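# Place the red cube beside the rightmost blue cube

## Task

Set the red cube down on the table next to whichever blue cube sits farther toward the robot's right (the -y side), without moving that blue cube, and finish with neither gripper touching any cube.

## Robot and tools

Robot: two arms, left_arm and right_arm, each with a parallel gripper and a wrist camera. The left_arm base is near (-0.001, +0.307, 0) m and the right_arm base near (+0.006, -0.254, +0.029) m. Both face roughly +x. A camera stand sits behind them.

Frame: all positions, orientations and offsets use the scene frame. Its origin is at table-top height, halfway between the arms. +x points out over the table, +y toward left_arm, and +z up. So the robot's right is -y; image left and right do not follow this. On each gripper the fingers point along its own +z and close along its own y. end_effector_position is the spot between the finger pads, about 1 cm short of the tips. The reported pose may be off by a few cm.

Row layout: both motion tools use rows of 14 numbers, each between -1 and 1. The first 7 are left_arm's dx, dy, dz, rx, ry, rz and opening. The last 7 are the same for right_arm. Always send all 14, even when only one arm moves.
- dx, dy, dz: a translation offset along the scene axes, measured from that arm's Hand target. 1.0 equals 0.6 m.
- rx, ry, rz: one rotation vector, where 1.0 equals 180 degrees. The hand turns about its Hand target position.
- opening: absolute, not an offset. +1 is fully open (0.094 m) and -1 is closed.
- To leave an arm alone, give zeros for its six pose numbers and repeat its current opening. A 0 in the opening slot means half closed.

execute_actions(actions, cameras): actions is a list of actions. Each action is a list of up to 15 rows, and each row is one control step of 1/30 s. If an action has fewer than 15 rows, its last row is held until step 15. Every row in an action is measured from the Hand target at the start of that action, not from the row before it. The next action starts from the new Hand target, so sending the same offset again moves the arm further. An empty actions list returns camera images and the full state. cameras takes a list of names, ["all"] or [].

move(target, speed, blend, opening_speed, grip_force, blocking, cameras): moves each gripper in a straight line.
- target: one 14-number row, or a list of up to 15 rows. Every row is an offset from the Hand targets at the start of the move, not from the previous row.
- speed: m/s, from 0.002 to 2.9, default 0.25. Turning is limited to twice that value in rad/s. Give one number, or one per target.
- blend: corner rounding in metres. 0 means stop at each waypoint.
- opening_speed: how fast the opening changes, per second on the -1 to +1 scale, at least 0.2. Use it to close slowly.
- grip_force: newtons per finger pad, 10 to 50. It stays set until you change it.
- blocking=false: the call returns early while the move keeps running.

A move stops after 10 s. The first target's opening is sent when the move starts. A later target's opening is sent only when all arms are at rest at that target. The result adds a "move:" line giving how the move ended (done, off_target, moving, held or fault) and any limits that acted (paced means the sent pose was clipped, held means a check withheld steps).

wait(seconds): lets the scene run for 0 to 3600 s and commands nothing new. It returns early if a running move ends. stop(): brakes the running move. zoom_image(camera, region): gives a closer view of the newest image from cam_high, cam_left_wrist or cam_right_wrist. region is [x0, y0, x1, y1] in pixels, at most 504 by 504. finished_scene(scene): ends the current scene and takes its number. Call nothing after it in the same reply.

Results: each result lists end_effector_position and end_effector_quat_wxyz, the Hand target (the last commanded pose after clipping, which is what the next offsets count from), Tool commands, grip_measured, Joint positions (the last value per arm is the finger gap in m), and joint torques. Joint velocities may read "within noise", and motor temperatures are also listed. A gripper often stops a few cm short of its target because of friction or load. Send the remaining distance as a new offset. Each step, commanded orientation is clipped to within 40 degrees of the current one. grip_measured uses the opening scale. On a firmly held cube it reads about 0.064 below the cube's width. To release, command an opening well above grip_measured.

Cameras: cam_high is fixed and gives 896x504 images. cam_left_wrist and cam_right_wrist are fisheye cameras at 672x504. Images arrive with an empty actions list or when cameras asks for them.

Avoid the following:
- Dropping the cube from a height.
- Releasing the cube while it is still moving.
- Fast hits on the table or cubes.
- Pushing hard toward unreachable poses.
- Knocking anything off the table.
- Contact between the two arms or grippers, which the clearance check does not prevent.
- Closing one gripper on the other's fingers.
- Letting a wrist camera cable touch anything.
- Paths that pass near an arm's own base, which can swing its elbow.

A stalled arm keeps pressing until you command it back away from the contact. Motors heat when holding load or when stretched out. At 75 °C a MOTOR HOT warning appears. At 90 °C that arm folds up and stays idle. At 100 °C it goes limp. Joint ranges (rad): waist -2.618 to 3.054, shoulder 0 to 3.142, elbow 0 to 3.142, wrist pitch ±1.571, wrist yaw ±1.571, wrist roll ±2.094.

Each tool is called after "Request:" as a command line: name --argument value for each argument, lists and objects as JSON in quotes; but a table of rows of numbers goes row by row, as --pt "numbers of a row", without its own name.

## Session

Request:
execute_actions --actions '[]'

Scene clock: 0.00 s.
left_arm: end_effector_position=(+0.3957, +0.3211, +0.1008) grip_measured=+1.000 end_effector_quat_wxyz=(+0.598, -0.039, +0.801, -0.005) | right_arm: end_effector_position=(+0.4022, -0.2499, +0.1560) grip_measured=+1.000 end_effector_quat_wxyz=(+0.625, -0.001, +0.776, -0.078)
Joint positions: left_arm=[0.048 1.561 0.336 0.936 -0.015 -0.061 0.094] | right_arm=[0.126 1.51 0.332 0.965 0.227 -0.077 0.094]
Joint velocities: within noise
Joint torques (N m): no reading
Motor temperatures (°C): left_arm=[21 21 24 22 23 22 22] | right_arm=[21 24 25 23 22 23 21]
Heat: left arm: 24 °C; right arm: 25 °C.
Hand target: left_arm +0.3982, +0.3212, +0.1076; +0.606, -0.039, +0.795, -0.005 | right_arm +0.4038, -0.2499, +0.1616; +0.631, +0.000, +0.772, -0.077
Tool commands: left_gripper/opening=+1.0 right_gripper/opening=+1.0
camera_calibration:
cam_left_wrist: T_world_to_cam=[[0.15922, -0.98368, 0.08384, 0.24961], [-0.63831, -0.16736, -0.75137, 0.41932], [0.75313, 0.06612, -0.65454, -0.15694]] pos_world=[0.34611, 0.32609, 0.19142]
cam_right_wrist: T_world_to_cam=[[-0.00292, -0.98931, 0.14579, -0.26313], [-0.57822, -0.11728, -0.80741, 0.36902], [0.81588, -0.08665, -0.57169, -0.16207]] pos_world=[0.34484, -0.23108, 0.24365]

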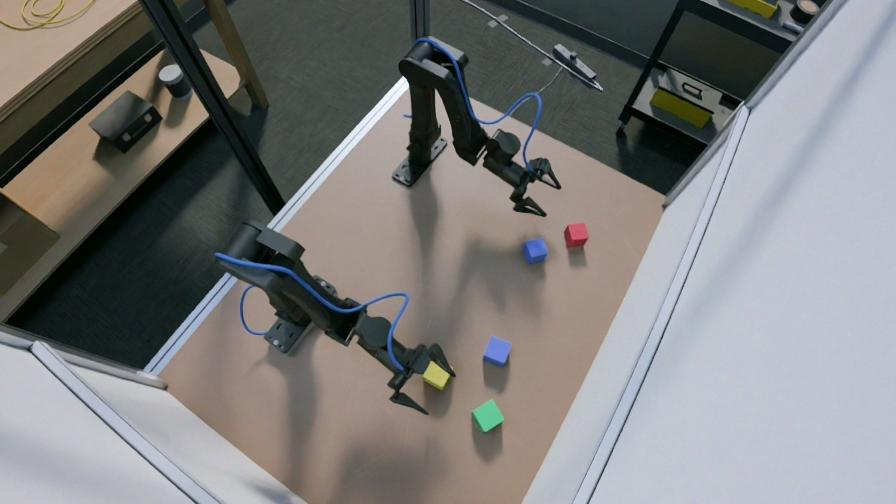

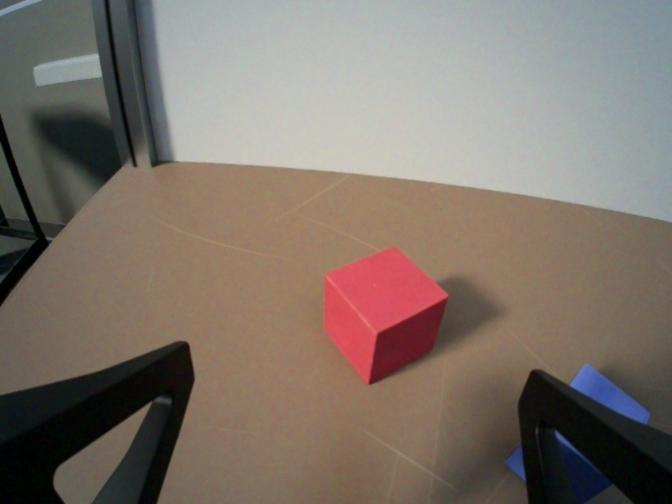

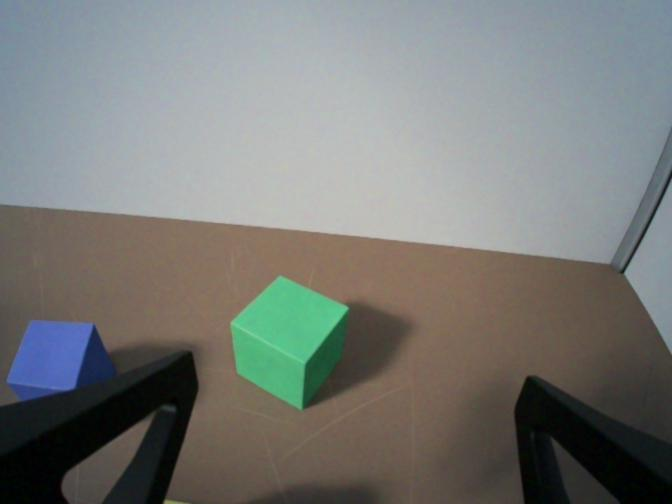

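Request:
move --target '[0.163,-0.017,0.06,0.1664,0.3923,-0.2394,1,0,0,0,0,0,0,1]' --speed 0.5 --cameras '["all"]'

Scene clock: 83.33 s.
left_arm: end_effector_position=(+0.4933, +0.3154, +0.1459) grip_measured=+1.000 end_effector_quat_wxyz=(+0.083, +0.374, +0.923, +0.035) | right_arm: end_effector_position=(+0.4022, -0.2499, +0.1560) grip_measured=+1.000 end_effector_quat_wxyz=(+0.625, -0.001, +0.776, -0.078)
Joint positions: left_arm=[0.037 2.415 2.575 -1.55 0.001 0.784 0.094] | right_arm=[0.126 1.51 0.332 0.965 0.227 -0.077 0.094]
Joint torques (N m): left_arm=[-0.98 -11.54 8.16 0.91 0.01 0.09] | right_arm=[0.02 -5.5 5.5 2.02 0.02 0.03]
Motor temperatures (°C): left_arm=[21 24 27 33 23 22 22] | right_arm=[21 26 26 31 22 23 21]
Heat: left arm: 33 °C; right arm: 31 °C.
Hand target: left_arm +0.4960, +0.3110, +0.1436; +0.000, +0.383, +0.924, +0.000 | right_arm +0.4038, -0.2499, +0.1616; +0.631, +0.000, +0.772, -0.077
Off the commanded pose: left_arm 0.006 m, 10 deg | right_arm 0.006 m, 1 deg.
joint sent to its limit (left arm) — joint 4 (wrist pitch), lower limit. The joint targets are off in orientation, not in position.
move: off_target (left_arm)
cam_left_wrist: T_world_to_cam=[[-0.6228, -0.75453, -0.20689, 0.5806], [-0.77775, 0.56834, 0.2685, 0.20247], [-0.08501, 0.32813, -0.9408, 0.17197]] pos_world=[0.53369, 0.26659, 0.22754]
cam_right_wrist: T_world_to_cam=[[-0.00292, -0.98931, 0.14579, -0.26313], [-0.57822, -0.11728, -0.80741, 0.36902], [0.81588, -0.08665, -0.57169, -0.16207]] pos_world=[0.34484, -0.23108, 0.24365]

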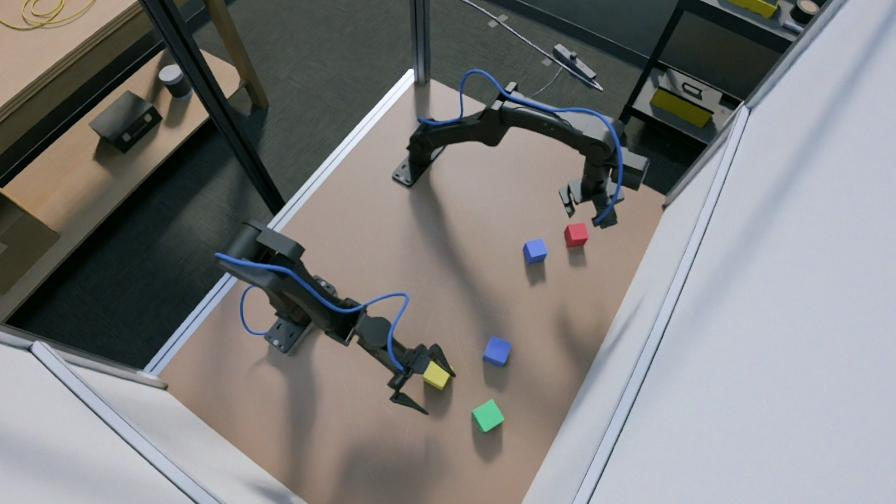

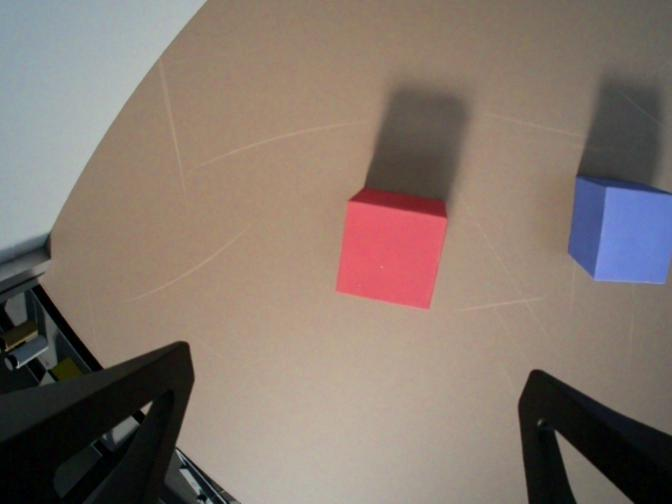

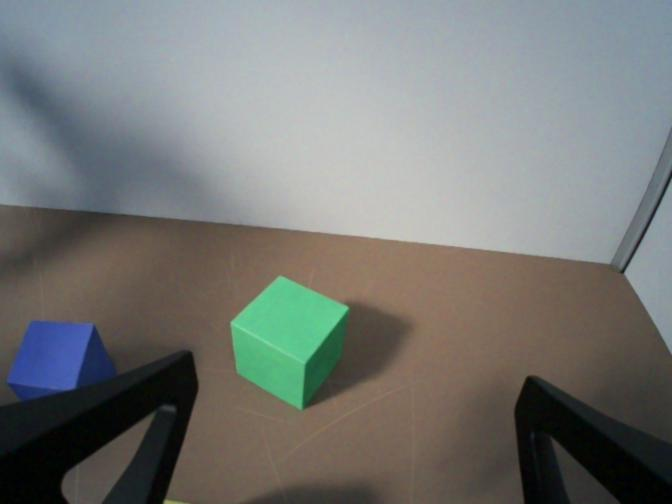

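Request:
move --pt "0.0167 -0.007 0 0 -0.05 0 0.55 0 0 0 0 0 0 1" --pt "0.0167 -0.007 -0.203 0 -0.05 0 0.55 0 0 0 0 0 0 1" --pt "0.0167 -0.007 -0.203 0 -0.05 0 -0.2 0 0 0 0 0 0 1" --pt "0.0167 -0.007 -0.02 0 -0.05 0 -0.2 0 0 0 0 0 0 1" --speed 0.2 --cameras '["all"]'

Scene clock: 109.43 s.
left_arm: end_effector_position=(+0.5032, +0.3101, +0.1310) grip_measured=-0.014 end_effector_quat_wxyz=(+0.080, +0.379, +0.921, +0.034) | right_arm: end_effector_position=(+0.4022, -0.2499, +0.1560) grip_measured=+1.000 end_effector_quat_wxyz=(+0.625, -0.001, +0.776, -0.078)
Joint positions: left_arm=[0.026 2.48 2.635 -1.552 -0.001 0.784 0.046] | right_arm=[0.126 1.51 0.332 0.965 0.227 -0.077 0.094]
Joint torques (N m): left_arm=[-0.65 -12.48 8.32 0.93 0.02 0] | right_arm=[0.02 -5.5 5.52 2.02 0.03 0.03]
Heat: left arm: 29 °C; right arm: 32 °C.
Hand target: left_arm +0.5061, +0.3068, +0.1316; +0.073, +0.382, +0.921, +0.030 | right_arm +0.4038, -0.2499, +0.1616; +0.631, +0.000, +0.772, -0.077
Off the commanded pose: left_arm 0.004 m, 1 deg | right_arm 0.006 m, 1 deg.
joint sent to its limit (left arm) — joint 4 (wrist pitch), lower limit. The joint targets still meet the commanded pose.
move: done; target 3's new opening was sent with left_arm's hand 0.014 m and 3 deg from that target
cam_left_wrist: T_world_to_cam=[[-0.63265, -0.74717, -0.20369, 0.58193], [-0.7694, 0.57645, 0.27518, 0.20951], [-0.08819, 0.33082, -0.93956, 0.16121]] pos_world=[0.54358, 0.2607, 0.21235]
cam_right_wrist: T_world_to_cam=[[-0.00292, -0.98931, 0.14579, -0.26313], [-0.57822, -0.11728, -0.80741, 0.36902], [0.81588, -0.08665, -0.57169, -0.16207]] pos_world=[0.34484, -0.23108, 0.24365]

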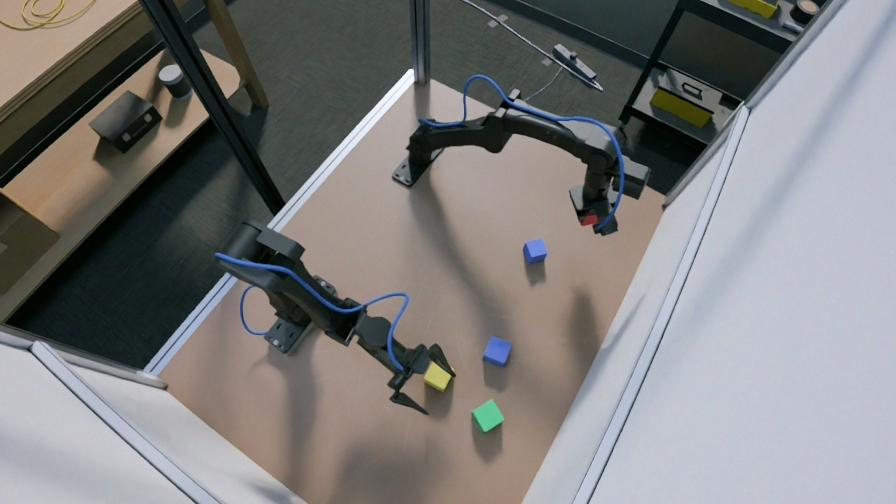

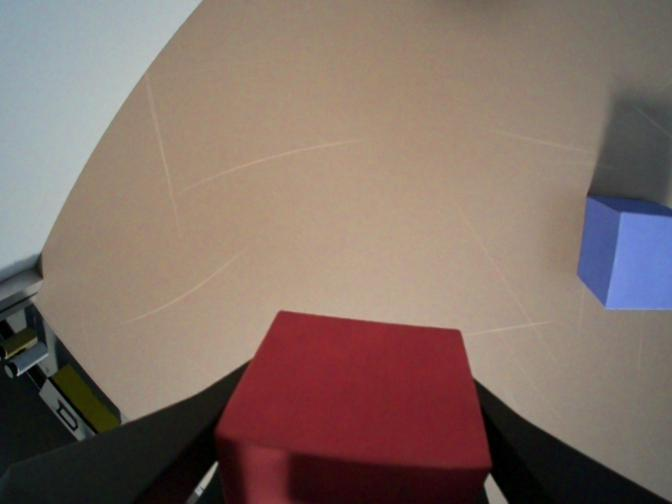

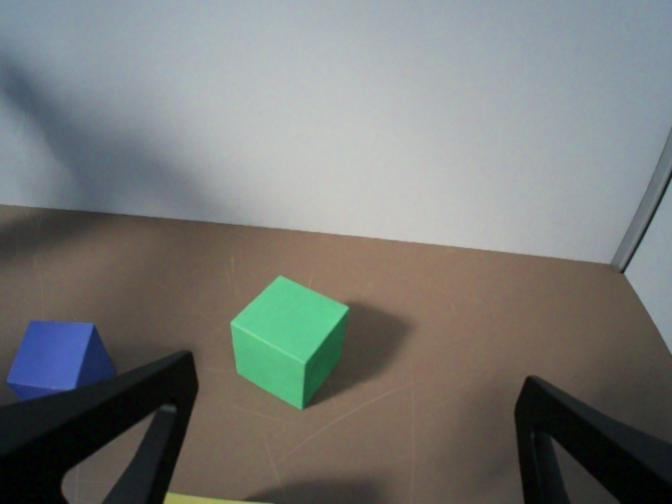

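Request:
move --target '[-0.139,-0.511,0,0,0,0,-0.2,0,0,0,0,0,0,1]' --speed 0.4 --cameras '["cam_high","cam_left_wrist"]'

Scene clock: 122.47 s.
left_arm: end_effector_position=(+0.4174, -0.0009, +0.1303) grip_measured=-0.014 end_effector_quat_wxyz=(+0.115, +0.389, +0.914, +0.016) | right_arm: end_effector_position=(+0.4022, -0.2499, +0.1560) grip_measured=+1.000 end_effector_quat_wxyz=(+0.625, -0.001, +0.776, -0.078)
Joint positions: left_arm=[-0.645 2.544 2.743 -1.555 -0.09 0.148 0.046] | right_arm=[0.126 1.51 0.332 0.965 0.227 -0.077 0.094]
Joint torques (N m): left_arm=[0.49 -12.9 8.28 1.02 -0.11 -0.09] | right_arm=[0.02 -5.49 5.52 2.02 0.02 0.03]
Motor temperatures (°C): left_arm=[21 30 28 28 23 22 23] | right_arm=[21 26 26 32 22 23 21]
Heat: left arm: 30 °C; right arm: 32 °C.
Hand target: left_arm +0.4227, +0.0003, +0.1316; +0.073, +0.382, +0.921, +0.030 | right_arm +0.4038, -0.2499, +0.1616; +0.631, +0.000, +0.772, -0.077
Off the commanded pose: left_arm 0.006 m, 5 deg | right_arm 0.006 m, 1 deg.
joint sent to its limit (left arm) — joint 4 (wrist pitch), lower limit. The joint targets are off in orientation, not in position.
move: off_target (left_arm)
cam_left_wrist: T_world_to_cam=[[-0.64477, -0.73939, -0.19384, 0.29903], [-0.76378, 0.61317, 0.20167, 0.33027], [-0.03026, 0.27808, -0.96008, 0.23427]] pos_world=[0.45215, -0.04656, 0.21628]

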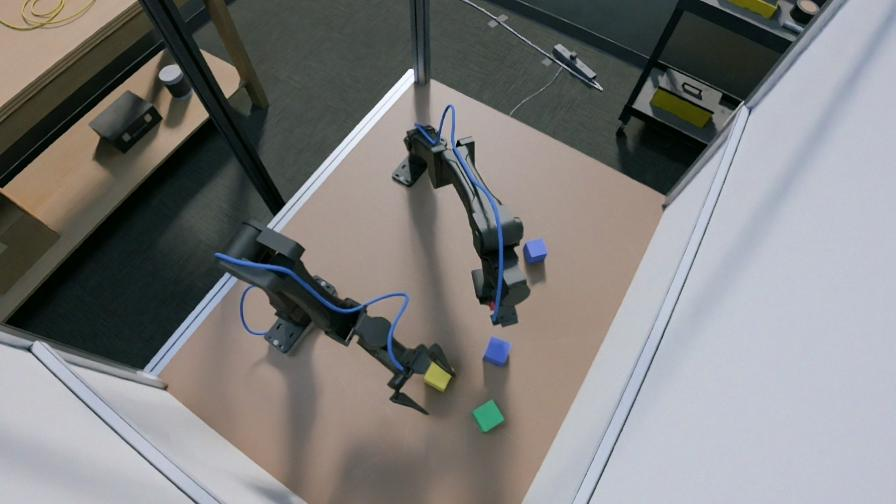

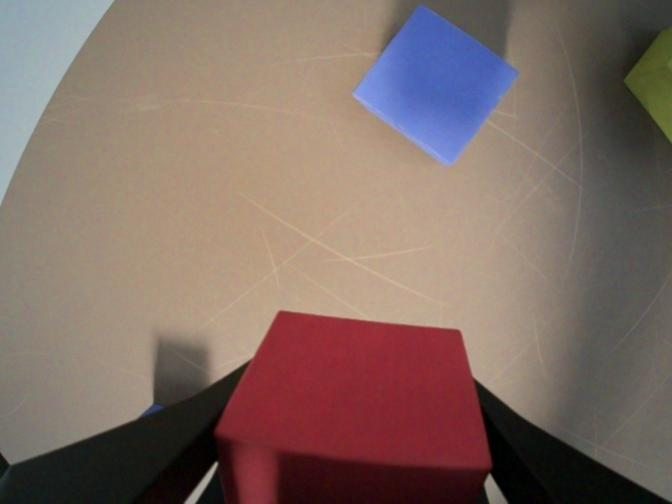

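Request:
move --pt "0.0127 -0.0435 0 0 0 0 -0.2 0 0 0 0 0 0 1" --pt "0.0127 -0.0435 -0.145 0 0 0 -0.2 0 0 0 0 0 0 1" --speed 0.25 --blend 0.01 --cameras '["cam_high","cam_left_wrist"]'

Request:
zoom_image --camera "cam_high" --region '[430, 270, 570, 390]'

Scene clock: 141.13 s.
left_arm: end_effector_position=(+0.4246, -0.0198, +0.0427) grip_measured=-0.014 end_effector_quat_wxyz=(+0.072, +0.385, +0.920, +0.028) | right_arm: end_effector_position=(+0.4022, -0.2499, +0.1560) grip_measured=+1.000 end_effector_quat_wxyz=(+0.625, -0.001, +0.776, -0.078)
Joint positions: left_arm=[-0.667 2.772 2.841 -1.518 -0.096 0.11 0.046] | right_arm=[0.126 1.51 0.332 0.965 0.227 -0.077 0.094]
Joint torques (N m): left_arm=[-0.32 -14.54 7.86 1.08 -0.07 -0.08] | right_arm=[0.02 -5.5 5.52 2.02 0.02 0.03]
Heat: left arm: 29 °C; right arm: 33 °C.
Hand target: left_arm +0.4303, -0.0258, +0.0446; +0.073, +0.382, +0.921, +0.030 | right_arm +0.4038, -0.2499, +0.1616; +0.631, +0.000, +0.772, -0.077
Off the commanded pose: left_arm 0.009 m, 0 deg | right_arm 0.006 m, 1 deg.
elbow stopped short (left arm): the move would have taken joint 3 (elbow) straighter than the controller allows.
move: done
cam_left_wrist: T_world_to_cam=[[-0.64612, -0.73926, -0.18982, 0.27301], [-0.75646, 0.58718, 0.28809, 0.35779], [-0.10151, 0.32973, -0.9386, 0.18603]] pos_world=[0.46593, -0.0696, 0.12336]

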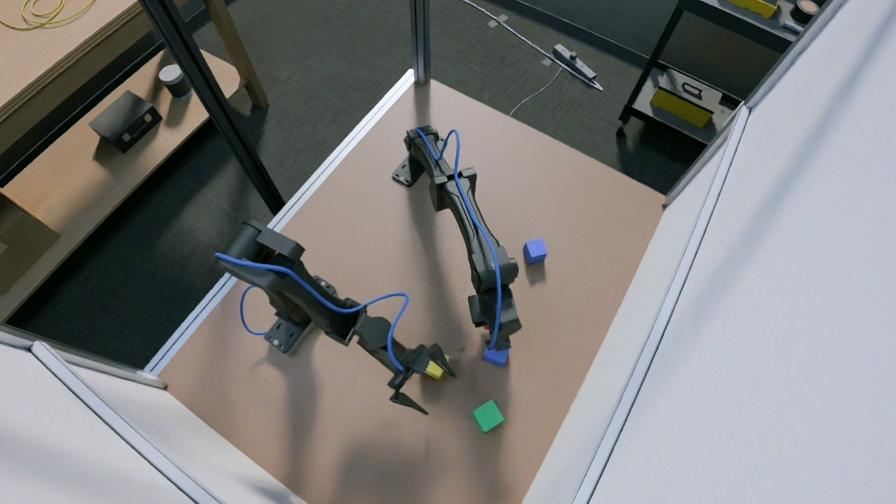

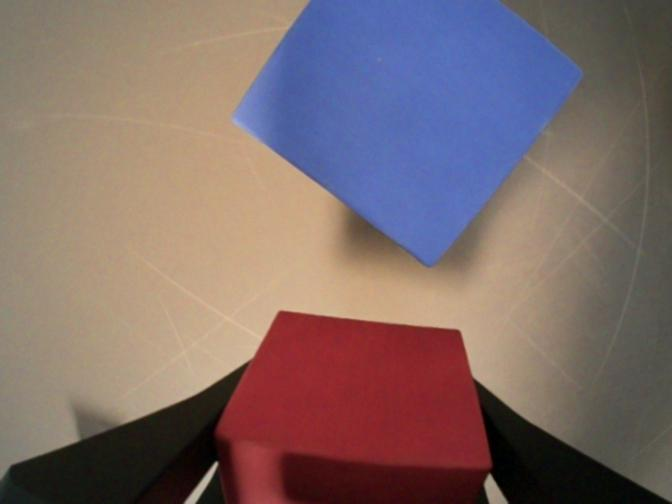

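Scaled by 3.600 from the camera's image (finer frame: 1280x720).

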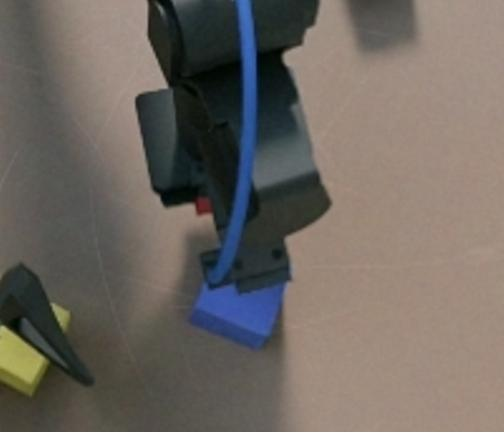

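Request:
move --pt "0.003 -0.007 -0.036 0 0 0 -0.2 0 0 0 0 0 0 1" --pt "0.003 -0.007 -0.036 0 0 0 0.6 0 0 0 0 0 0 1" --pt "0.003 -0.007 0.14 0 0 0 0.6 0 0 0 0 0 0 1" --pt "-0.08 0.12 0.14 0 0 0 0.6 0 0 0 0 0 0 1" --speed '[0.06,0.1,0.2,0.3]' --blend '[0,0,0.02,0]' --cameras '["cam_high","cam_left_wrist"]'

Scene clock: 155.60 s.
left_arm: end_effector_position=(+0.3810, +0.0470, +0.1110) grip_measured=+0.598 end_effector_quat_wxyz=(+0.049, +0.381, +0.923, +0.037) | right_arm: end_effector_position=(+0.4022, -0.2499, +0.1560) grip_measured=+1.000 end_effector_quat_wxyz=(+0.625, -0.001, +0.776, -0.078)
Joint positions: left_arm=[-0.615 2.295 2.229 -1.428 -0.096 0.148 0.075] | right_arm=[0.126 1.51 0.332 0.965 0.227 -0.077 0.094]
Joint torques (N m): left_arm=[0.17 -17.73 4.67 1 -0.02 0.09] | right_arm=[0.02 -5.5 5.52 2.02 0.03 0.03]
Heat: left arm: 33 °C; right arm: 33 °C.
Hand target: left_arm +0.3823, +0.0463, +0.1286; +0.073, +0.382, +0.921, +0.030 | right_arm +0.4038, -0.2499, +0.1616; +0.631, +0.000, +0.772, -0.077
Off the commanded pose: left_arm 0.018 m, 3 deg | right_arm 0.006 m, 1 deg.
elbow stopped short (left arm): the move would have taken joint 3 (elbow) straighter than the controller allows.
move: off_target (left_arm)
cam_left_wrist: T_world_to_cam=[[-0.64283, -0.74173, -0.19133, 0.30625], [-0.75308, 0.56627, 0.33498, 0.2604], [-0.14012, 0.35942, -0.9226, 0.23514]] pos_world=[0.42592, -0.00481, 0.18831]

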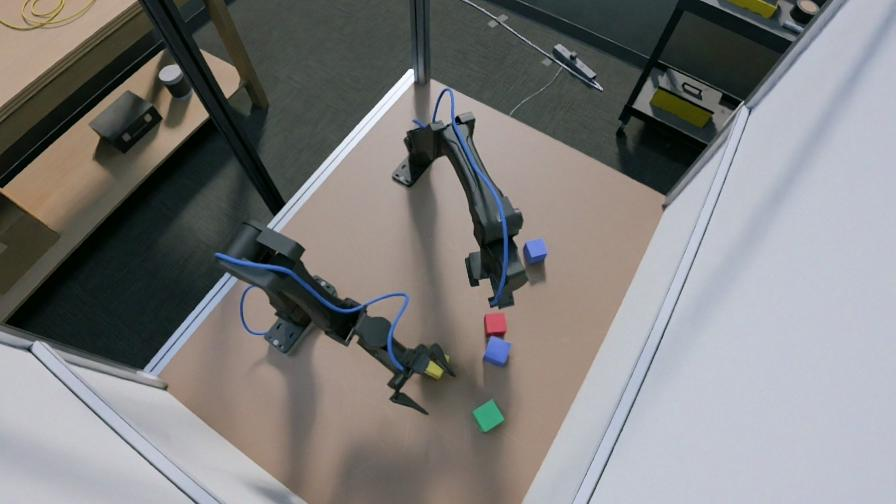

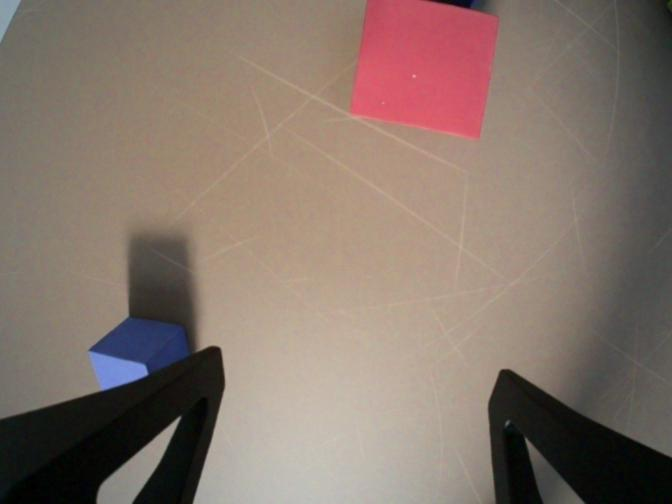

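Placed adjacent, blue unmoved.

Request:
finished_scene --scene 2

The scene is finished: the task was done.


## Next scene

The same job, from a new start.

Request:
execute_actions --actions '[]'

Scene clock: 0.00 s.
left_arm: end_effector_position=(+0.3884, +0.3415, +0.1112) grip_measured=+1.000 end_effector_quat_wxyz=(+0.621, -0.103, +0.772, +0.086) | right_arm: end_effector_position=(+0.4026, -0.2756, +0.1426) grip_measured=+1.000 end_effector_quat_wxyz=(+0.612, +0.071, +0.780, -0.114)
Joint positions: left_arm=[-0.041 1.582 0.306 1.049 -0.325 -0.07 0.094] | right_arm=[0.124 1.58 0.347 0.988 0.373 -0.001 0.094]
Joint velocities: within noise
Joint torques (N m): no reading
Motor temperatures (°C): left_arm=[20 21 24 23 23 22 22] | right_arm=[21 24 24 24 22 23 21]
Heat: left arm: 24 °C; right arm: 24 °C.
Hand target: left_arm +0.3902, +0.3416, +0.1166; +0.627, -0.105, +0.767, +0.085 | right_arm +0.4043, -0.2757, +0.1476; +0.617, +0.073, +0.775, -0.113
Tool commands: left_gripper/opening=+1.0 right_gripper/opening=+1.0
camera_calibration:
cam_left_wrist: T_world_to_cam=[[0.36106, -0.93192, 0.03408, 0.17945], [-0.54419, -0.24023, -0.80383, 0.42003], [0.7573, 0.27169, -0.59388, -0.22453]] pos_world=[0.33382, 0.32914, 0.19818]
cam_right_wrist: T_world_to_cam=[[-0.15867, -0.98098, 0.1118, -0.21673], [-0.59854, 0.00551, -0.80107, 0.39656], [0.78522, -0.19402, -0.58803, -0.18732]] pos_world=[0.35006, -0.25113, 0.23175]

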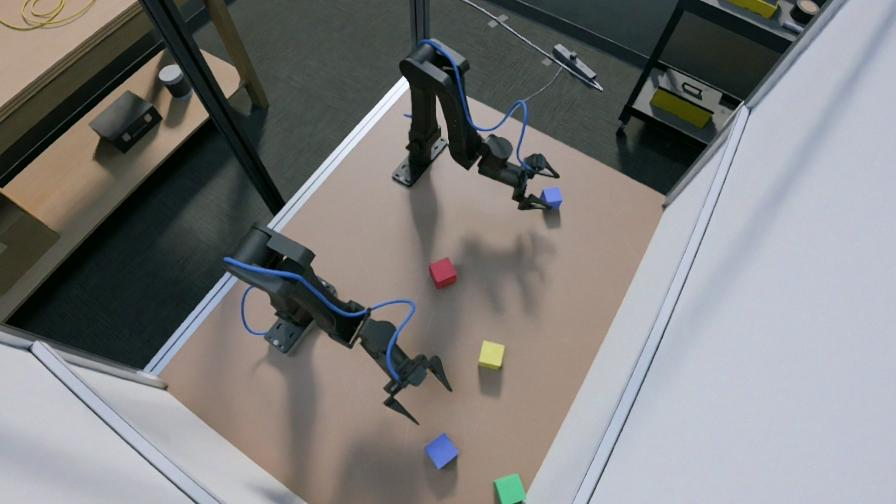

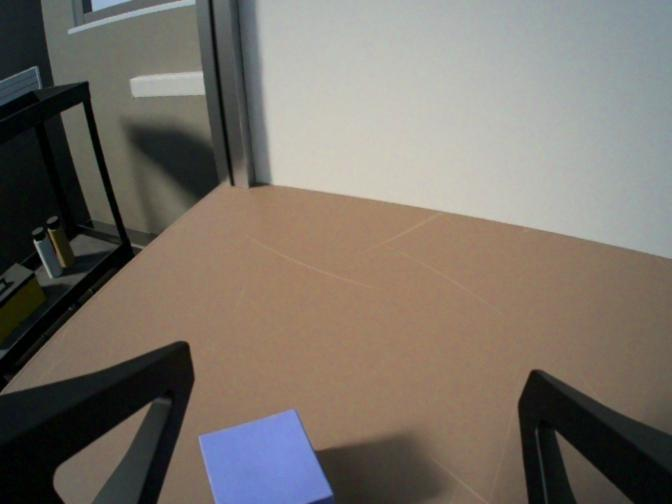

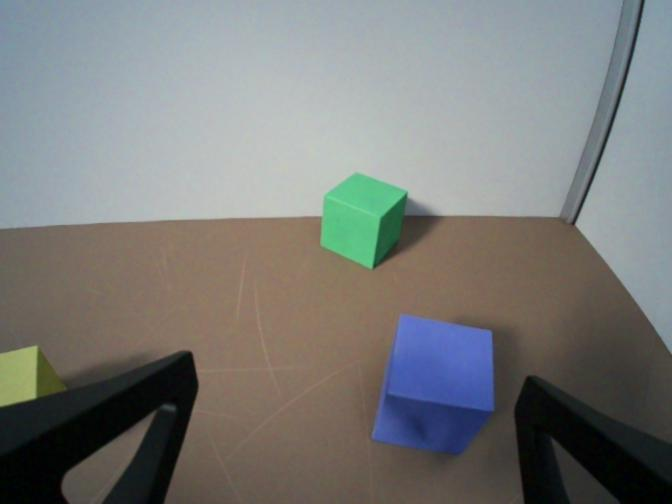

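Request:
move --target '[0,0,0,0,0,0,1,-0.247,0.476,0.01,0.078,0.425,0.05,0.6]' --speed 0.5 --cameras '["cam_high","cam_right_wrist"]'

Scene clock: 36.27 s.
left_arm: end_effector_position=(+0.3884, +0.3415, +0.1112) grip_measured=+1.000 end_effector_quat_wxyz=(+0.621, -0.103, +0.772, +0.086) | right_arm: end_effector_position=(+0.2529, +0.0079, +0.1518) grip_measured=+0.602 end_effector_quat_wxyz=(+0.002, -0.004, +1.000, -0.002)
Joint positions: left_arm=[-0.041 1.582 0.306 1.049 -0.325 -0.07 0.094] | right_arm=[0.831 1.908 1.69 -1.353 0.006 0.807 0.075]
Joint torques (N m): left_arm=[-0.03 -6.02 5.34 2.35 -0.04 0] | right_arm=[-0.53 -8.81 7.94 0.21 -0.08 0.07]
Motor temperatures (°C): left_arm=[20 23 25 31 23 22 22] | right_arm=[21 25 27 28 22 23 21]
Heat: left arm: 31 °C; right arm: 28 °C.
Hand target: left_arm +0.3902, +0.3416, +0.1166; +0.627, -0.105, +0.767, +0.085 | right_arm +0.2561, +0.0098, +0.1536; +0.000, +0.001, +1.000, +0.000
Off the commanded pose: left_arm 0.006 m, 1 deg | right_arm 0.004 m, 1 deg.
move: done
cam_right_wrist: T_world_to_cam=[[0.05136, -0.99541, -0.08071, 0.01274], [-0.92247, -0.07825, 0.37805, 0.2164], [-0.38264, 0.05503, -0.92226, 0.33485]] pos_world=[0.3271, 0.01119, 0.22803]

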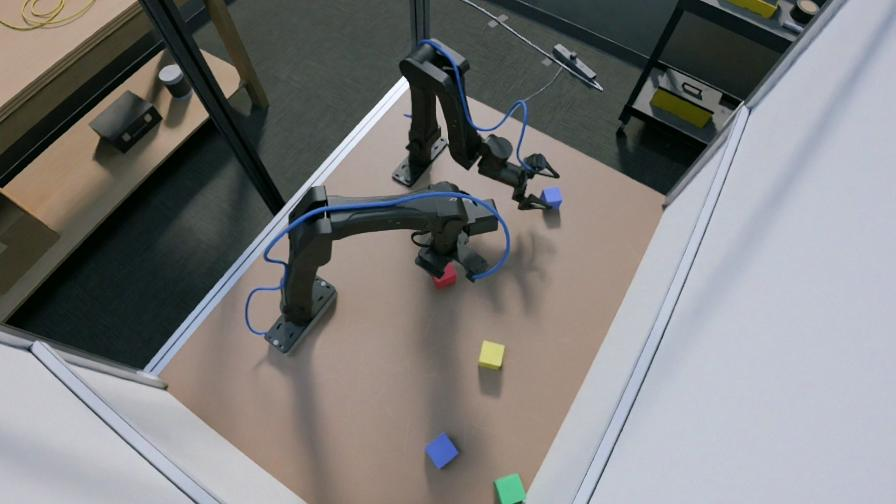

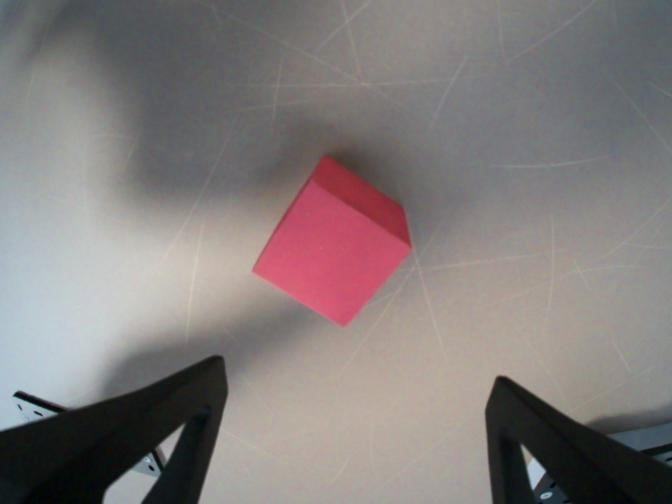

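Request:
move --pt "0 0 0 0 0 0 1 -0.0105 0.028 -0.05 0 0 -0.169 0.6" --pt "0 0 0 0 0 0 1 -0.0105 0.028 -0.219 0 0 -0.169 0.6" --pt "0 0 0 0 0 0 1 -0.0105 0.028 -0.219 0 0 -0.169 -0.2" --pt "0 0 0 0 0 0 1 -0.0105 0.028 -0.02 0 0 -0.169 -0.2" --pt "0 0 0 0 0 0 1 0.2565 -0.55 -0.02 0 0 -0.169 -0.2" --speed '[0.3,0.2,0.2,0.25,0.4]' --blend '[0.01,0,0,0.02,0]' --cameras '["cam_high","cam_right_wrist"]'

Scene clock: 64.33 s.
left_arm: end_effector_position=(+0.3884, +0.3415, +0.1112) grip_measured=+1.000 end_effector_quat_wxyz=(+0.621, -0.103, +0.772, +0.086) | right_arm: end_effector_position=(+0.4057, -0.3210, +0.1393) grip_measured=+0.111 end_effector_quat_wxyz=(-0.002, +0.267, +0.964, -0.005)
Joint positions: left_arm=[-0.041 1.582 0.306 1.049 -0.325 -0.07 0.094] | right_arm=[-0.149 2.106 1.925 -1.396 0.009 0.374 0.052]
Joint torques (N m): left_arm=[-0.05 -6 5.35 2.33 -0.04 0.01] | right_arm=[0.03 -10.7 8.02 0.22 -0.11 -0.04]
Heat: left arm: 33 °C; right arm: 27 °C.
Hand target: left_arm +0.3902, +0.3416, +0.1166; +0.627, -0.105, +0.767, +0.085 | right_arm +0.4101, -0.3202, +0.1415; +0.000, +0.263, +0.965, +0.000
Off the commanded pose: left_arm 0.006 m, 1 deg | right_arm 0.005 m, 1 deg.
move: done
cam_right_wrist: T_world_to_cam=[[-0.47517, -0.8767, -0.07489, -0.07261], [-0.82521, 0.41448, 0.38372, 0.45422], [-0.30537, 0.24413, -0.92041, 0.42902]] pos_world=[0.47133, -0.35666, 0.21514]

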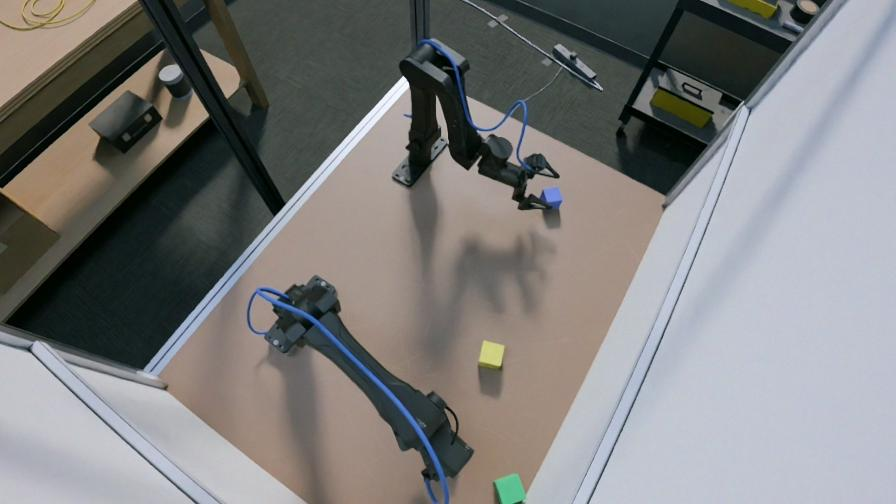

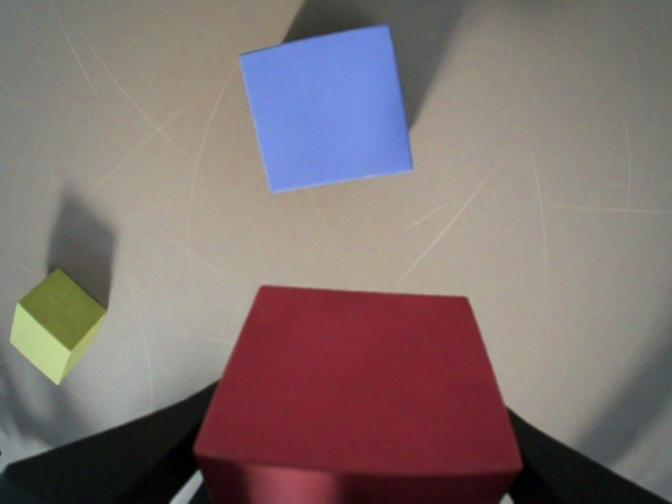

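Request:
move --target '[0,0,0,0,0,0,1,0.0155,0.0207,-0.148,0,0,0,-0.2]' --speed 0.2 --cameras '["cam_right_wrist"]'

Scene clock: 76.87 s.
left_arm: end_effector_position=(+0.3884, +0.3415, +0.1112) grip_measured=+1.000 end_effector_quat_wxyz=(+0.621, -0.103, +0.772, +0.086) | right_arm: end_effector_position=(+0.4173, -0.3102, +0.0569) grip_measured=+0.111 end_effector_quat_wxyz=(-0.001, +0.261, +0.965, -0.004)
Joint positions: left_arm=[-0.041 1.582 0.306 1.049 -0.325 -0.07 0.094] | right_arm=[-0.12 2.176 1.706 -1.104 0.007 0.392 0.052]
Joint torques (N m): left_arm=[0.01 -6 5.37 2.35 -0.03 0] | right_arm=[0.4 -11.6 5.42 0.47 -0.09 0.1]
Heat: left arm: 34 °C; right arm: 28 °C.
Hand target: left_arm +0.3902, +0.3416, +0.1166; +0.627, -0.105, +0.767, +0.085 | right_arm +0.4194, -0.3076, +0.0527; +0.000, +0.263, +0.965, +0.000
Off the commanded pose: left_arm 0.006 m, 1 deg | right_arm 0.005 m, 0 deg.
move: done
cam_right_wrist: T_world_to_cam=[[-0.46458, -0.88212, -0.07768, -0.06972], [-0.83096, 0.40396, 0.38252, 0.49011], [-0.30605, 0.24226, -0.92068, 0.35369]] pos_world=[0.48312, -0.34517, 0.13274]

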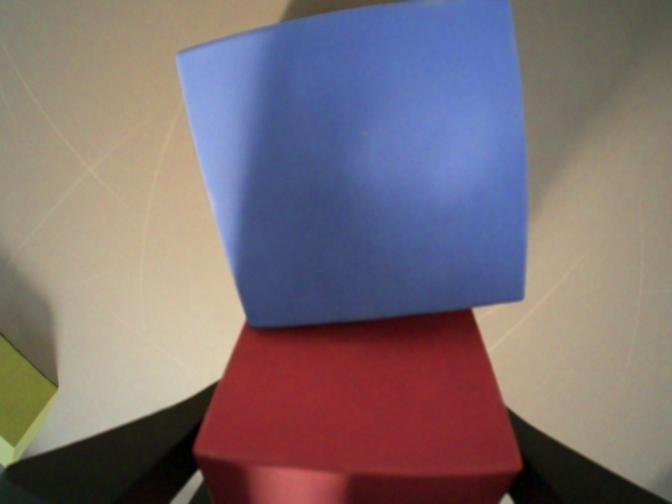

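Request:
move --pt "0 0 0 0 0 0 1 -0.01 0.006 0.005 0 0 0 -0.2" --pt "0 0 0 0 0 0 1 -0.01 0.006 -0.0485 0 0 0 -0.2" --pt "0 0 0 0 0 0 1 -0.01 0.006 -0.0485 0 0 0 0.6" --pt "0 0 0 0 0 0 1 -0.01 0.006 0.12 0 0 0 0.6" --pt "0 0 0 0 0 0 1 -0.13 0.07 0.13 0 0 0 0.6" --speed '[0.1,0.06,0.1,0.2,0.3]' --blend '[0,0,0,0.02,0]' --cameras '["cam_high","cam_right_wrist"]'

Scene clock: 105.10 s.
left_arm: end_effector_position=(+0.3884, +0.3415, +0.1112) grip_measured=+1.000 end_effector_quat_wxyz=(+0.621, -0.103, +0.772, +0.086) | right_arm: end_effector_position=(+0.3416, -0.2686, +0.1219) grip_measured=+0.598 end_effector_quat_wxyz=(-0.015, +0.262, +0.965, -0.005)
Joint positions: left_arm=[-0.041 1.582 0.306 1.049 -0.325 -0.07 0.094] | right_arm=[-0.03 1.852 1.496 -1.248 0.004 0.485 0.075]
Joint torques (N m): left_arm=[-0.03 -6.02 5.33 2.35 -0.03 0.01] | right_arm=[0.66 -12.34 5.09 0.32 -0.07 0.11]
Motor temperatures (°C): left_arm=[20 23 25 36 23 22 22] | right_arm=[21 32 27 25 22 23 23]
Heat: left arm: 36 °C; right arm: 32 °C.
Hand target: left_arm +0.3902, +0.3416, +0.1166; +0.627, -0.105, +0.767, +0.085 | right_arm +0.3415, -0.2657, +0.1308; +0.000, +0.263, +0.965, +0.000
Off the commanded pose: left_arm 0.006 m, 1 deg | right_arm 0.009 m, 2 deg.
move: done
cam_right_wrist: T_world_to_cam=[[-0.46869, -0.88072, -0.06829, -0.06251], [-0.81884, 0.40416, 0.40762, 0.37844], [-0.3314, 0.24697, -0.9106, 0.38898]] pos_world=[0.40949, -0.30407, 0.19568]

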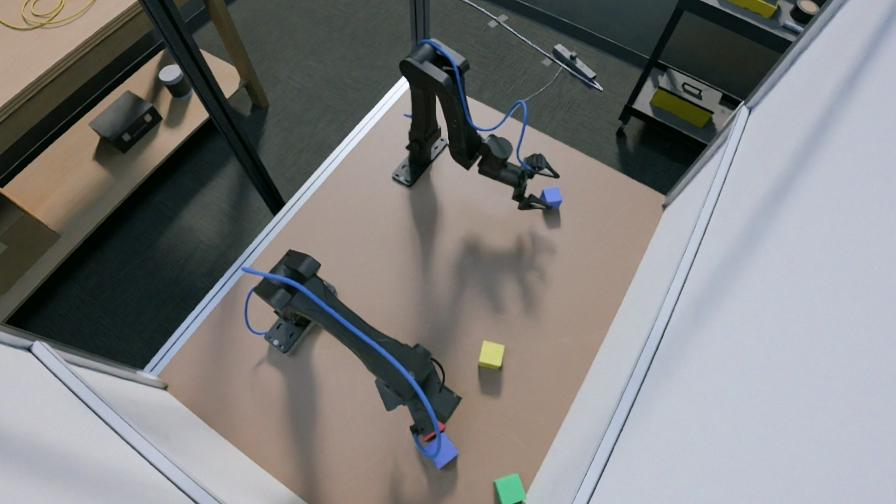

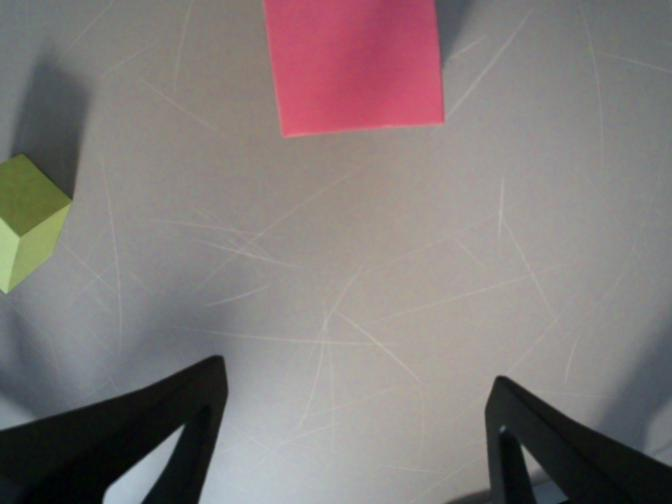

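Request:
finished_scene --scene 3

The scene is finished: the task was done.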